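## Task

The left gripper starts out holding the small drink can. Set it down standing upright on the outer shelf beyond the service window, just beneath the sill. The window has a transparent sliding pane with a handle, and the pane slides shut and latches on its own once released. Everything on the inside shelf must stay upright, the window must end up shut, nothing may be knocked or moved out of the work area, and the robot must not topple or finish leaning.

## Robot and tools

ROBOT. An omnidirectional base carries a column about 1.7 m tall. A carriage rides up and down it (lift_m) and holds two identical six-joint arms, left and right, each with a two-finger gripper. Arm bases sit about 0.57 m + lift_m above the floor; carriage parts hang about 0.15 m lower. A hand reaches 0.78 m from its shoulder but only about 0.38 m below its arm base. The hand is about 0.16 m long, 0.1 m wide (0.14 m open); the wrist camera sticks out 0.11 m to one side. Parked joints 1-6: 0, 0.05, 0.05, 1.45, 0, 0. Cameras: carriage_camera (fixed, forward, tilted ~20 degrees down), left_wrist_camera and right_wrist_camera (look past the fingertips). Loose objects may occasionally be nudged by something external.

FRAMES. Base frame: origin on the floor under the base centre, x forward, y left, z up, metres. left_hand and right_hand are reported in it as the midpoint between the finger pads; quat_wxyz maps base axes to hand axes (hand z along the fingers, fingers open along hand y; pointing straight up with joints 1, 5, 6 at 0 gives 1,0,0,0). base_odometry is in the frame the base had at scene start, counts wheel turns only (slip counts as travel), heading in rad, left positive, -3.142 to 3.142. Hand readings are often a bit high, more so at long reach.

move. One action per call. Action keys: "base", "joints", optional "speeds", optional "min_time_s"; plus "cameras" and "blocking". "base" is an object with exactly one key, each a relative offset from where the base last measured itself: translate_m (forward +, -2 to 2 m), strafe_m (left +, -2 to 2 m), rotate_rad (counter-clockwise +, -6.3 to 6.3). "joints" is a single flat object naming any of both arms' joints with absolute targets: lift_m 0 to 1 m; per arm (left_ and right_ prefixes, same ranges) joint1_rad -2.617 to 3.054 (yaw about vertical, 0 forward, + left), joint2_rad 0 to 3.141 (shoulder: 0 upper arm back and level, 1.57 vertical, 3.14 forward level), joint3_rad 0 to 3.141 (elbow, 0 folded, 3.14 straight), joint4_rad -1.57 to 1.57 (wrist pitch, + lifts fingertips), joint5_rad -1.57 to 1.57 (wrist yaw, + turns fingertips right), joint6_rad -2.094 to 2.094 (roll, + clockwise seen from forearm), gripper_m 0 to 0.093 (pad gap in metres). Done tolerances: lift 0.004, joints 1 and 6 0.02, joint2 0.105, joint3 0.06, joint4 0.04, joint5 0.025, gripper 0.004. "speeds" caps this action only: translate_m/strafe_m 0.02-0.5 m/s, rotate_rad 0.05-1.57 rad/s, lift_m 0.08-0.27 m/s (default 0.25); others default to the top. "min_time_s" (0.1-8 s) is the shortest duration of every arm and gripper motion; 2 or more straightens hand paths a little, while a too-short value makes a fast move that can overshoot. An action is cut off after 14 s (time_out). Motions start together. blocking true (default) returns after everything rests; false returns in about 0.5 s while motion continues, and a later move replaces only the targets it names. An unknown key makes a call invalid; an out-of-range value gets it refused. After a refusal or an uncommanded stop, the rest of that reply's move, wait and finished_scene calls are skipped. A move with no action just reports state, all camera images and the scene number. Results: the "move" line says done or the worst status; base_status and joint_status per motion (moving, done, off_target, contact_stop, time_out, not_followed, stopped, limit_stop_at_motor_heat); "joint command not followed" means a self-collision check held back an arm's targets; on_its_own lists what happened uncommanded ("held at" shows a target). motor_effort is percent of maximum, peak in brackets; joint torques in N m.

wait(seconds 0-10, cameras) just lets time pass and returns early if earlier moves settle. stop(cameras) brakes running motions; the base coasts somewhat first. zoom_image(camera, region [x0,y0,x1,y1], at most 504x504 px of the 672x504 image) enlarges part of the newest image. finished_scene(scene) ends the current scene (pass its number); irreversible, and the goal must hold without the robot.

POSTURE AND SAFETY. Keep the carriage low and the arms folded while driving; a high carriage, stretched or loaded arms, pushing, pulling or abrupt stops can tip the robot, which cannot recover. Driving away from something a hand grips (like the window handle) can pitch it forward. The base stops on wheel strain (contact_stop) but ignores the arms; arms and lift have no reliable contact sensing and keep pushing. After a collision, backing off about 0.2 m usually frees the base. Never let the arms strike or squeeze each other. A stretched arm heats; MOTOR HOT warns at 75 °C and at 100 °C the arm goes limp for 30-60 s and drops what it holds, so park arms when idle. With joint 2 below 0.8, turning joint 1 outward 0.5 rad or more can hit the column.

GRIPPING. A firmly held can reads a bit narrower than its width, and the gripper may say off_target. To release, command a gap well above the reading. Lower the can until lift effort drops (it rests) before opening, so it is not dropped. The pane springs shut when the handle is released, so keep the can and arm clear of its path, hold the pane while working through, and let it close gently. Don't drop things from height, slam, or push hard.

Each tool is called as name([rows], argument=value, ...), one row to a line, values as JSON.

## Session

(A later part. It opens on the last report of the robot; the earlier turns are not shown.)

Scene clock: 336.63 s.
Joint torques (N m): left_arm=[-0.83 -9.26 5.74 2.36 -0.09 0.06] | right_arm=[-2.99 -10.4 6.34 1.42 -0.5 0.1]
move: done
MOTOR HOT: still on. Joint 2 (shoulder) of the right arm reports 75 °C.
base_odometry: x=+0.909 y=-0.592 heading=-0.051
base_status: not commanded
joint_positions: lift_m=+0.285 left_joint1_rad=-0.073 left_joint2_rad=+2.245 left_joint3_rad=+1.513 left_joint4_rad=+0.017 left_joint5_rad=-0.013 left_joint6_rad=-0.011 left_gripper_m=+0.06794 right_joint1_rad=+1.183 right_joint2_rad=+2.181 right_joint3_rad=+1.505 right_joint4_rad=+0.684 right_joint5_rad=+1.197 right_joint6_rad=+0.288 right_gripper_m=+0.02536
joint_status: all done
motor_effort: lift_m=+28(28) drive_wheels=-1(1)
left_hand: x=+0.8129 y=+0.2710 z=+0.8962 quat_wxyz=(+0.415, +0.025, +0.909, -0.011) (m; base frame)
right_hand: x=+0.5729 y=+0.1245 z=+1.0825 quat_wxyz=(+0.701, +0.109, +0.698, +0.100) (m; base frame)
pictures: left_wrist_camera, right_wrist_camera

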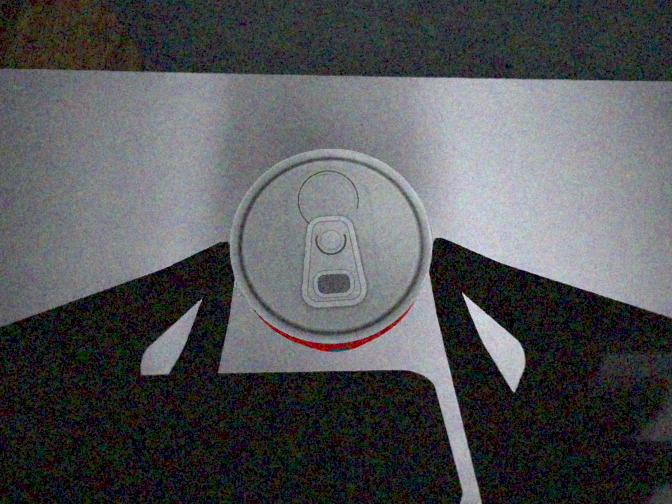

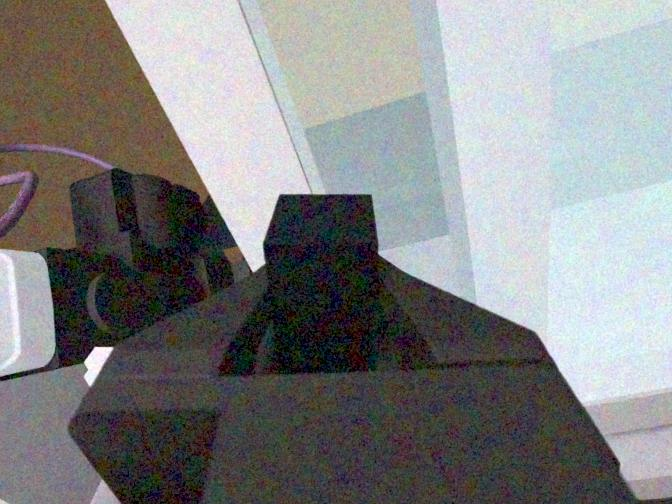

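move(joints={"left_gripper_m":0.078})

move(joints={"left_joint2_rad":1.927,"left_joint3_rad":1.33,"left_joint4_rad":-0.07}, min_time_s=2.5, cameras=["left_wrist_camera","right_wrist_camera"])

Scene clock: 343.87 s.
Joint torques (N m): left_arm=[-0.87 -9.2 5.74 2.32 -0.09 0.06] | right_arm=[-2.97 -10.4 6.35 1.42 -0.5 0.1]
move: done
MOTOR HOT: still on. Joint 2 (shoulder) of the right arm reports 76 °C.
base_odometry: x=+0.909 y=-0.592 heading=-0.051
base_status: not commanded
joint_positions: lift_m=+0.285 left_joint1_rad=-0.073 left_joint2_rad=+2.245 left_joint3_rad=+1.513 left_joint4_rad=+0.017 left_joint5_rad=-0.013 left_joint6_rad=-0.011 left_gripper_m=+0.07791 right_joint1_rad=+1.183 right_joint2_rad=+2.181 right_joint3_rad=+1.505 right_joint4_rad=+0.684 right_joint5_rad=+1.197 right_joint6_rad=+0.288 right_gripper_m=+0.02536
joint_status: all done
motor_effort: lift_m=+27(28) drive_wheels=-1(1)
left_hand: x=+0.8129 y=+0.2710 z=+0.8962 quat_wxyz=(+0.415, +0.025, +0.909, -0.011) (m; base frame)
right_hand: x=+0.5729 y=+0.1245 z=+1.0825 quat_wxyz=(+0.701, +0.109, +0.698, +0.100) (m; base frame)
pictures: none

Scene clock: 346.67 s.
Joint torques (N m): left_arm=[-1.01 -11.96 5.53 2.28 -0.09 0.07] | right_arm=[-2.96 -10.4 6.31 1.42 -0.5 0.1]
move: done
MOTOR HOT: still on. Joint 2 (shoulder) of the right arm reports 76 °C.
base_odometry: x=+0.909 y=-0.592 heading=-0.051
base_status: not commanded
joint_positions: lift_m=+0.285 left_joint1_rad=-0.073 left_joint2_rad=+1.970 left_joint3_rad=+1.333 left_joint4_rad=-0.069 left_joint5_rad=-0.013 left_joint6_rad=-0.011 left_gripper_m=+0.07791 right_joint1_rad=+1.183 right_joint2_rad=+2.181 right_joint3_rad=+1.505 right_joint4_rad=+0.684 right_joint5_rad=+1.197 right_joint6_rad=+0.288 right_gripper_m=+0.02536
joint_status: all done
motor_effort: lift_m=+26(28) drive_wheels=-1(1)
left_hand: x=+0.7626 y=+0.2747 z=+0.9563 quat_wxyz=(+0.419, +0.025, +0.908, -0.012) (m; base frame)
right_hand: x=+0.5729 y=+0.1245 z=+1.0825 quat_wxyz=(+0.701, +0.109, +0.698, +0.100) (m; base frame)
pictures: left_wrist_camera, right_wrist_camera

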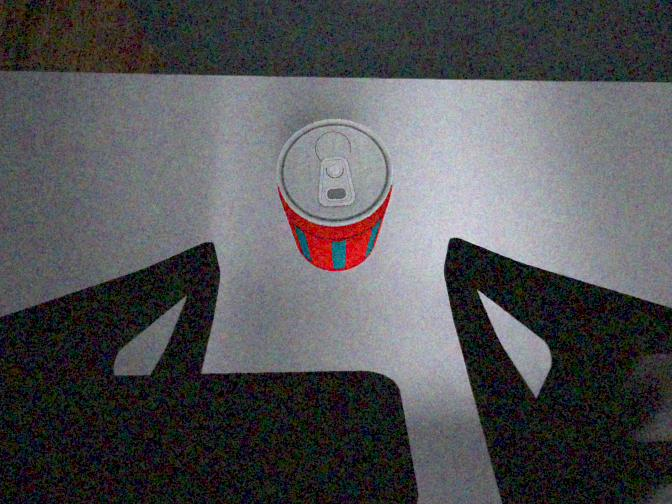

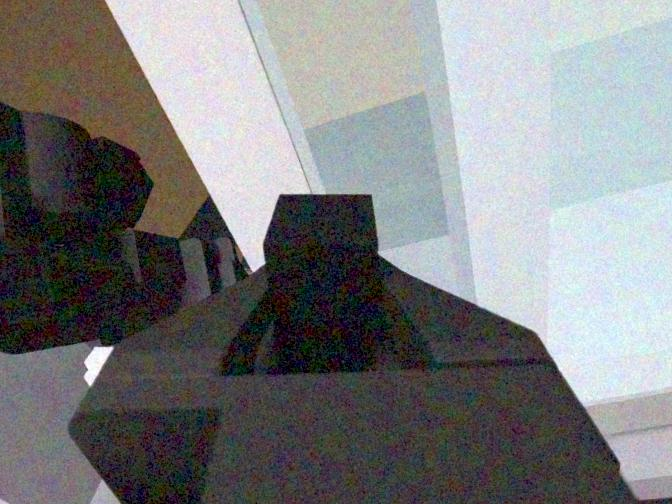

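move(joints={"left_joint2_rad":1.645,"left_joint3_rad":1.39,"left_joint4_rad":-0.42,"left_gripper_m":0.04}, min_time_s=2.5)

move(joints={"left_joint2_rad":1.365,"left_joint3_rad":1.40,"left_joint4_rad":-0.7}, min_time_s=2)

move(joints={"left_joint1_rad":0,"left_joint2_rad":0.836,"left_joint3_rad":1.29,"left_joint4_rad":-1.13}, min_time_s=2, cameras=["all"])

Scene clock: 353.70 s.
Joint torques (N m): left_arm=[-0.85 -9.55 8.47 2.24 -0.08 0.08] | right_arm=[-2.97 -10.4 6.34 1.42 -0.5 0.1]
move: done
MOTOR HOT: still on. Joint 2 (shoulder) of the right arm reports 76 °C.
base_odometry: x=+0.909 y=-0.592 heading=-0.051
base_status: not commanded
joint_positions: lift_m=+0.285 left_joint1_rad=-0.073 left_joint2_rad=+1.680 left_joint3_rad=+1.363 left_joint4_rad=-0.419 left_joint5_rad=-0.013 left_joint6_rad=-0.011 left_gripper_m=+0.04009 right_joint1_rad=+1.183 right_joint2_rad=+2.181 right_joint3_rad=+1.505 right_joint4_rad=+0.684 right_joint5_rad=+1.197 right_joint6_rad=+0.288 right_gripper_m=+0.02536
joint_status: all done
motor_effort: lift_m=+27(28) drive_wheels=-1(1)
left_hand: x=+0.7027 y=+0.2790 z=+1.0481 quat_wxyz=(+0.406, +0.025, +0.914, -0.011) (m; base frame)
right_hand: x=+0.5729 y=+0.1245 z=+1.0825 quat_wxyz=(+0.701, +0.109, +0.698, +0.100) (m; base frame)
pictures: none

Scene clock: 356.00 s.
Joint torques (N m): left_arm=[-0.8 -6.43 8.54 2.31 -0.07 0.05] | right_arm=[-2.97 -10.41 6.34 1.42 -0.5 0.1]
move: done
MOTOR HOT: still on. Joint 2 (shoulder) of the right arm reports 76 °C.
base_odometry: x=+0.909 y=-0.592 heading=-0.051
base_status: not commanded
joint_positions: lift_m=+0.285 left_joint1_rad=-0.073 left_joint2_rad=+1.389 left_joint3_rad=+1.372 left_joint4_rad=-0.699 left_joint5_rad=-0.013 left_joint6_rad=-0.011 left_gripper_m=+0.04009 right_joint1_rad=+1.183 right_joint2_rad=+2.181 right_joint3_rad=+1.505 right_joint4_rad=+0.684 right_joint5_rad=+1.197 right_joint6_rad=+0.288 right_gripper_m=+0.02536
joint_status: all done
motor_effort: lift_m=+25(28) drive_wheels=+0(1)
left_hand: x=+0.6243 y=+0.2847 z=+1.1242 quat_wxyz=(+0.415, +0.025, +0.910, -0.011) (m; base frame)
right_hand: x=+0.5729 y=+0.1245 z=+1.0825 quat_wxyz=(+0.701, +0.109, +0.698, +0.100) (m; base frame)
pictures: none

Scene clock: 358.30 s.
Joint torques (N m): left_arm=[0.57 -0.17 4.68 2.33 -0.1 0.08] | right_arm=[-2.96 -10.41 6.31 1.42 -0.5 0.1]
move: done
MOTOR HOT: still on. Joint 2 (shoulder) of the right arm reports 76 °C.
base_odometry: x=+0.909 y=-0.592 heading=-0.051
base_status: not commanded
joint_positions: lift_m=+0.285 left_joint1_rad=-0.007 left_joint2_rad=+0.841 left_joint3_rad=+1.293 left_joint4_rad=-1.129 left_joint5_rad=-0.013 left_joint6_rad=-0.011 left_gripper_m=+0.04009 right_joint1_rad=+1.183 right_joint2_rad=+2.181 right_joint3_rad=+1.505 right_joint4_rad=+0.684 right_joint5_rad=+1.197 right_joint6_rad=+0.288 right_gripper_m=+0.02536
joint_status: all done
motor_effort: lift_m=+26(28) drive_wheels=-1(1)
left_hand: x=+0.4512 y=+0.3125 z=+1.1737 quat_wxyz=(+0.432, -0.005, +0.902, +0.002) (m; base frame)
right_hand: x=+0.5729 y=+0.1245 z=+1.0825 quat_wxyz=(+0.701, +0.109, +0.698, +0.100) (m; base frame)
pictures: carriage_camera, left_wrist_camera, right_wrist_camera

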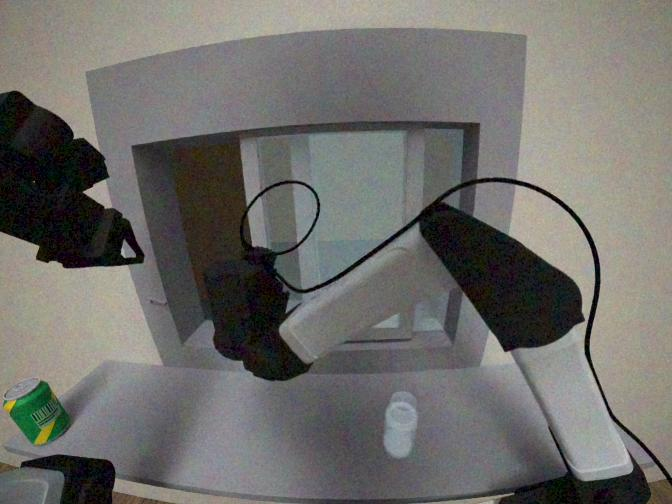

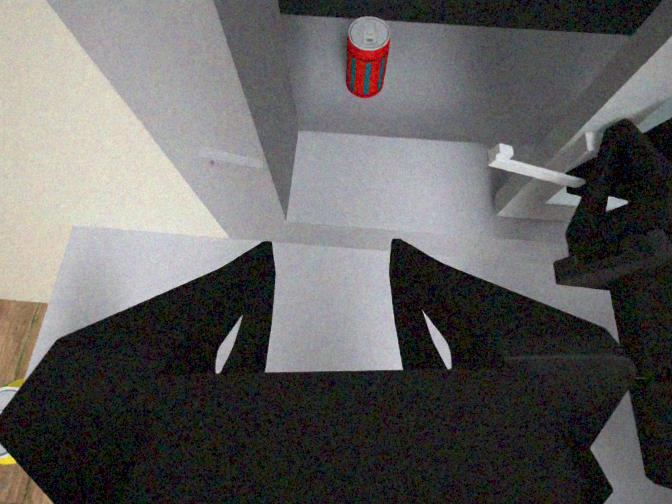

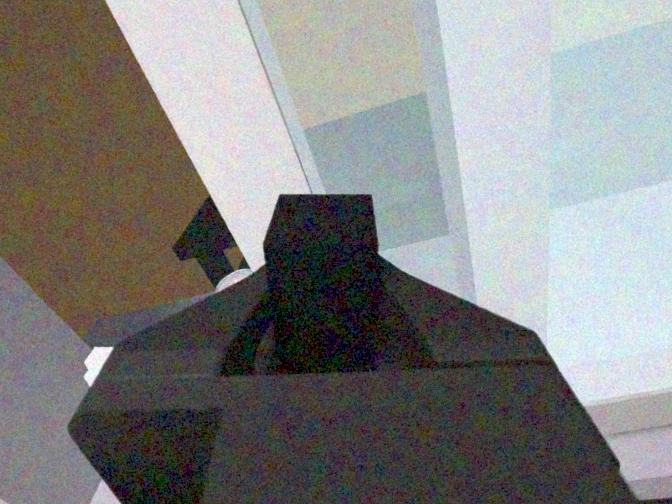

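move(base={"strafe_m": 0.24}, speeds={"strafe_m":0.1})

move(joints={"right_joint6_rad":0.0}, min_time_s=1.2, cameras=["all"])

zoom_image(camera="left_wrist_camera", region=[400, 50, 660, 250])

Scene clock: 366.83 s.
Joint torques (N m): left_arm=[0.59 -0.18 4.53 2.34 -0.11 0.1] | right_arm=[-0.55 -10.43 6.32 1.86 -0.77 0.13]
move: done
MOTOR HOT: still on. Joint 2 (shoulder) of the right arm reports 77 °C.
base_odometry: x=+0.922 y=-0.352 heading=-0.051
base_status: done
joint_positions: lift_m=+0.285 left_joint1_rad=-0.007 left_joint2_rad=+0.841 left_joint3_rad=+1.293 left_joint4_rad=-1.132 left_joint5_rad=-0.014 left_joint6_rad=-0.011 left_gripper_m=+0.04009 right_joint1_rad=+1.155 right_joint2_rad=+2.181 right_joint3_rad=+1.505 right_joint4_rad=+0.643 right_joint5_rad=+1.226 right_joint6_rad=+0.286 right_gripper_m=+0.02533
joint_status: not commanded
motor_effort: lift_m=+24(28) drive_wheels=+0(8)
left_hand: x=+0.4509 y=+0.3126 z=+1.1733 quat_wxyz=(+0.431, -0.005, +0.902, +0.002) (m; base frame)
right_hand: x=+0.5849 y=+0.1090 z=+1.0771 quat_wxyz=(+0.700, +0.116, +0.701, +0.065) (m; base frame)
pictures: none

Scene clock: 368.37 s.
Joint torques (N m): left_arm=[0.54 -0.24 4.59 2.37 -0.12 0.06] | right_arm=[-0.53 -10.43 6.35 1.81 -0.34 -0.17]
move: done
MOTOR HOT: still on. Joint 2 (shoulder) of the right arm reports 77 °C.
base_odometry: x=+0.922 y=-0.352 heading=-0.051
base_status: not commanded
joint_positions: lift_m=+0.285 left_joint1_rad=-0.007 left_joint2_rad=+0.841 left_joint3_rad=+1.293 left_joint4_rad=-1.132 left_joint5_rad=-0.014 left_joint6_rad=-0.011 left_gripper_m=+0.04009 right_joint1_rad=+1.154 right_joint2_rad=+2.181 right_joint3_rad=+1.505 right_joint4_rad=+0.653 right_joint5_rad=+1.183 right_joint6_rad=+0.018 right_gripper_m=+0.02527
joint_status: all done
motor_effort: lift_m=+27(28) drive_wheels=+0(0)
left_hand: x=+0.4509 y=+0.3126 z=+1.1733 quat_wxyz=(+0.431, -0.005, +0.902, +0.002) (m; base frame)
right_hand: x=+0.5855 y=+0.1164 z=+1.0782 quat_wxyz=(+0.704, +0.009, +0.710, -0.011) (m; base frame)
pictures: carriage_camera, left_wrist_camera, right_wrist_camera

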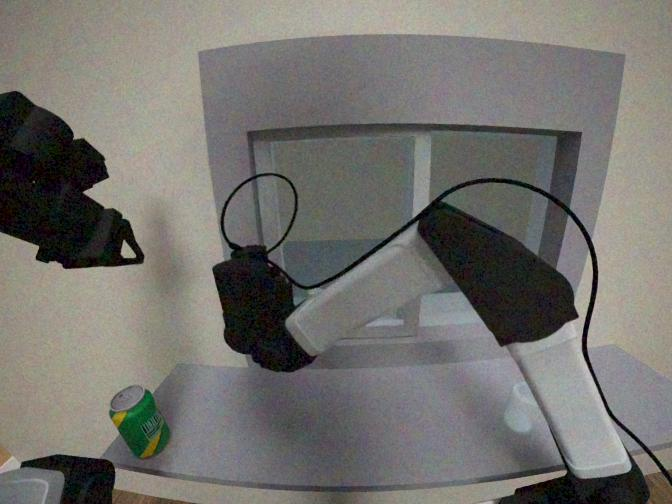

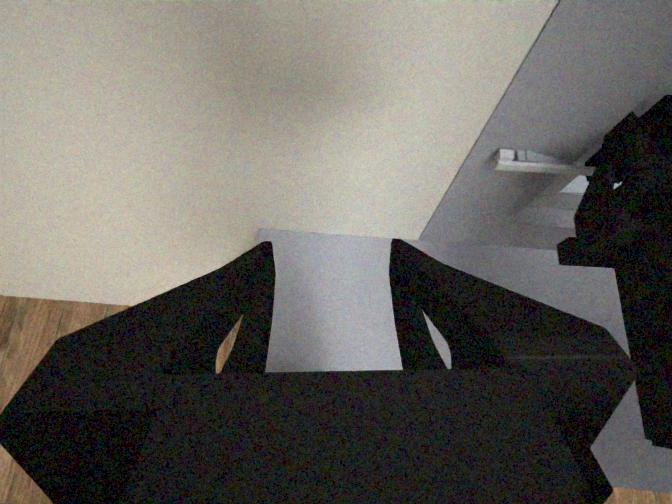

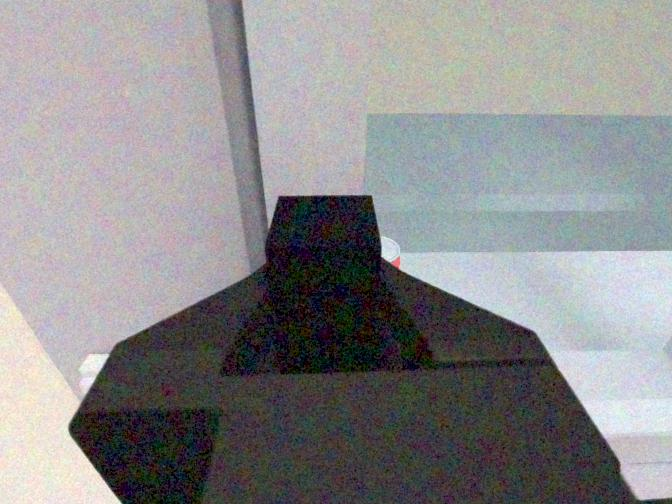

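Scaled by 1.938 from the camera's 672x504 image, which has a finer 960x720 frame.

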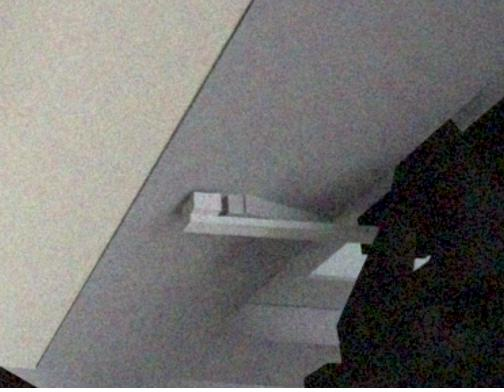

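move(joints={"right_gripper_m":0.093}, min_time_s=1.2)

move(base={"translate_m": -0.22}, speeds={"translate_m":0.15}, cameras=["carriage_camera","right_wrist_camera"])

zoom_image(camera="right_wrist_camera", region=[160, 0, 500, 255])

Scene clock: 372.53 s.
Joint torques (N m): left_arm=[0.58 -0.18 4.59 2.36 -0.07 0.08] | right_arm=[-0.42 -10.35 6.27 1.67 -2.16 -0.12]
move: done
MOTOR HOT: still on. Joint 2 (shoulder) of the right arm reports 77 °C.
base_odometry: x=+0.922 y=-0.352 heading=-0.051
base_status: not commanded
joint_positions: lift_m=+0.285 left_joint1_rad=-0.007 left_joint2_rad=+0.841 left_joint3_rad=+1.293 left_joint4_rad=-1.132 left_joint5_rad=-0.014 left_joint6_rad=-0.011 left_gripper_m=+0.04009 right_joint1_rad=+1.153 right_joint2_rad=+2.181 right_joint3_rad=+1.505 right_joint4_rad=+0.653 right_joint5_rad=+1.361 right_joint6_rad=+0.013 right_gripper_m=+0.09282
joint_status: all done
motor_effort: lift_m=+25(28) drive_wheels=+1(1)
left_hand: x=+0.4509 y=+0.3126 z=+1.1733 quat_wxyz=(+0.431, -0.005, +0.902, +0.002) (m; base frame)
right_hand: x=+0.5823 y=+0.0852 z=+1.0789 quat_wxyz=(+0.701, +0.070, +0.705, -0.077) (m; base frame)
pictures: none

Scene clock: 374.90 s.
Joint torques (N m): left_arm=[0.61 -0.18 4.67 2.34 -0.09 0.09] | right_arm=[0.12 -10.37 6.37 1.82 -0.07 -0.08]
move: done
MOTOR HOT: still on. Joint 2 (shoulder) of the right arm reports 77 °C.
base_odometry: x=+0.702 y=-0.341 heading=-0.051
base_status: done
joint_positions: lift_m=+0.285 left_joint1_rad=-0.007 left_joint2_rad=+0.839 left_joint3_rad=+1.293 left_joint4_rad=-1.133 left_joint5_rad=-0.014 left_joint6_rad=-0.011 left_gripper_m=+0.04009 right_joint1_rad=+1.147 right_joint2_rad=+2.181 right_joint3_rad=+1.505 right_joint4_rad=+0.655 right_joint5_rad=+1.157 right_joint6_rad=+0.009 right_gripper_m=+0.09294
joint_status: not commanded
motor_effort: lift_m=+26(28) drive_wheels=-2(8)
left_hand: x=+0.4502 y=+0.3126 z=+1.1732 quat_wxyz=(+0.431, -0.005, +0.902, +0.002) (m; base frame)
right_hand: x=+0.5887 y=+0.1182 z=+1.0783 quat_wxyz=(+0.704, +0.000, +0.710, -0.007) (m; base frame)
pictures: carriage_camera, right_wrist_camera

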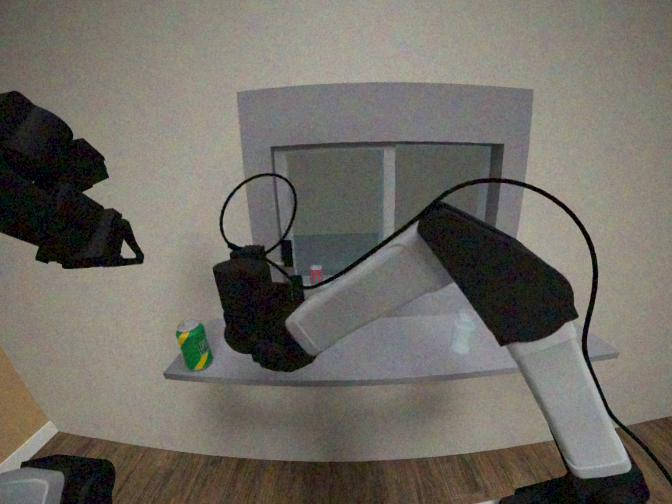

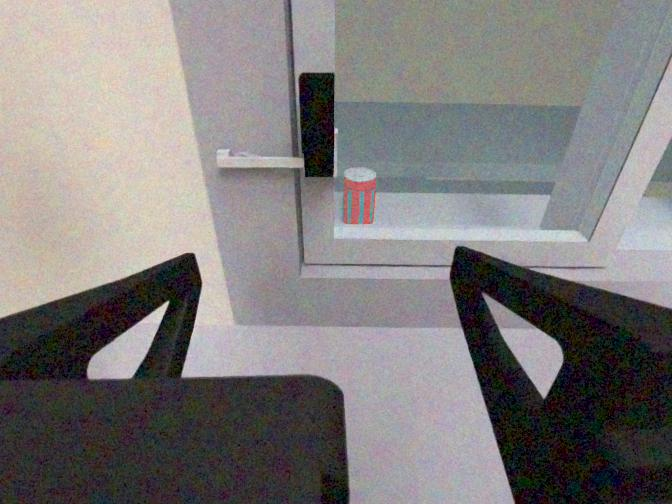

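Scaled by 1.482 from the camera's 672x504 image, which has a finer 960x720 frame.

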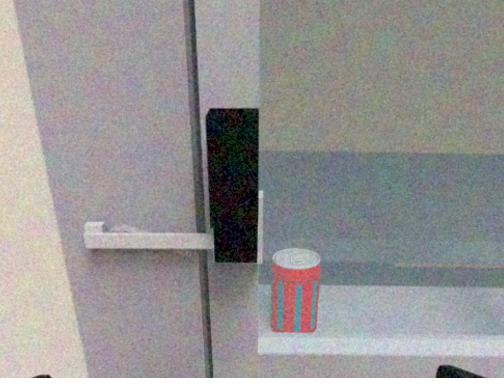

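finished_scene(scene=1)

The scene is finished: the task was done.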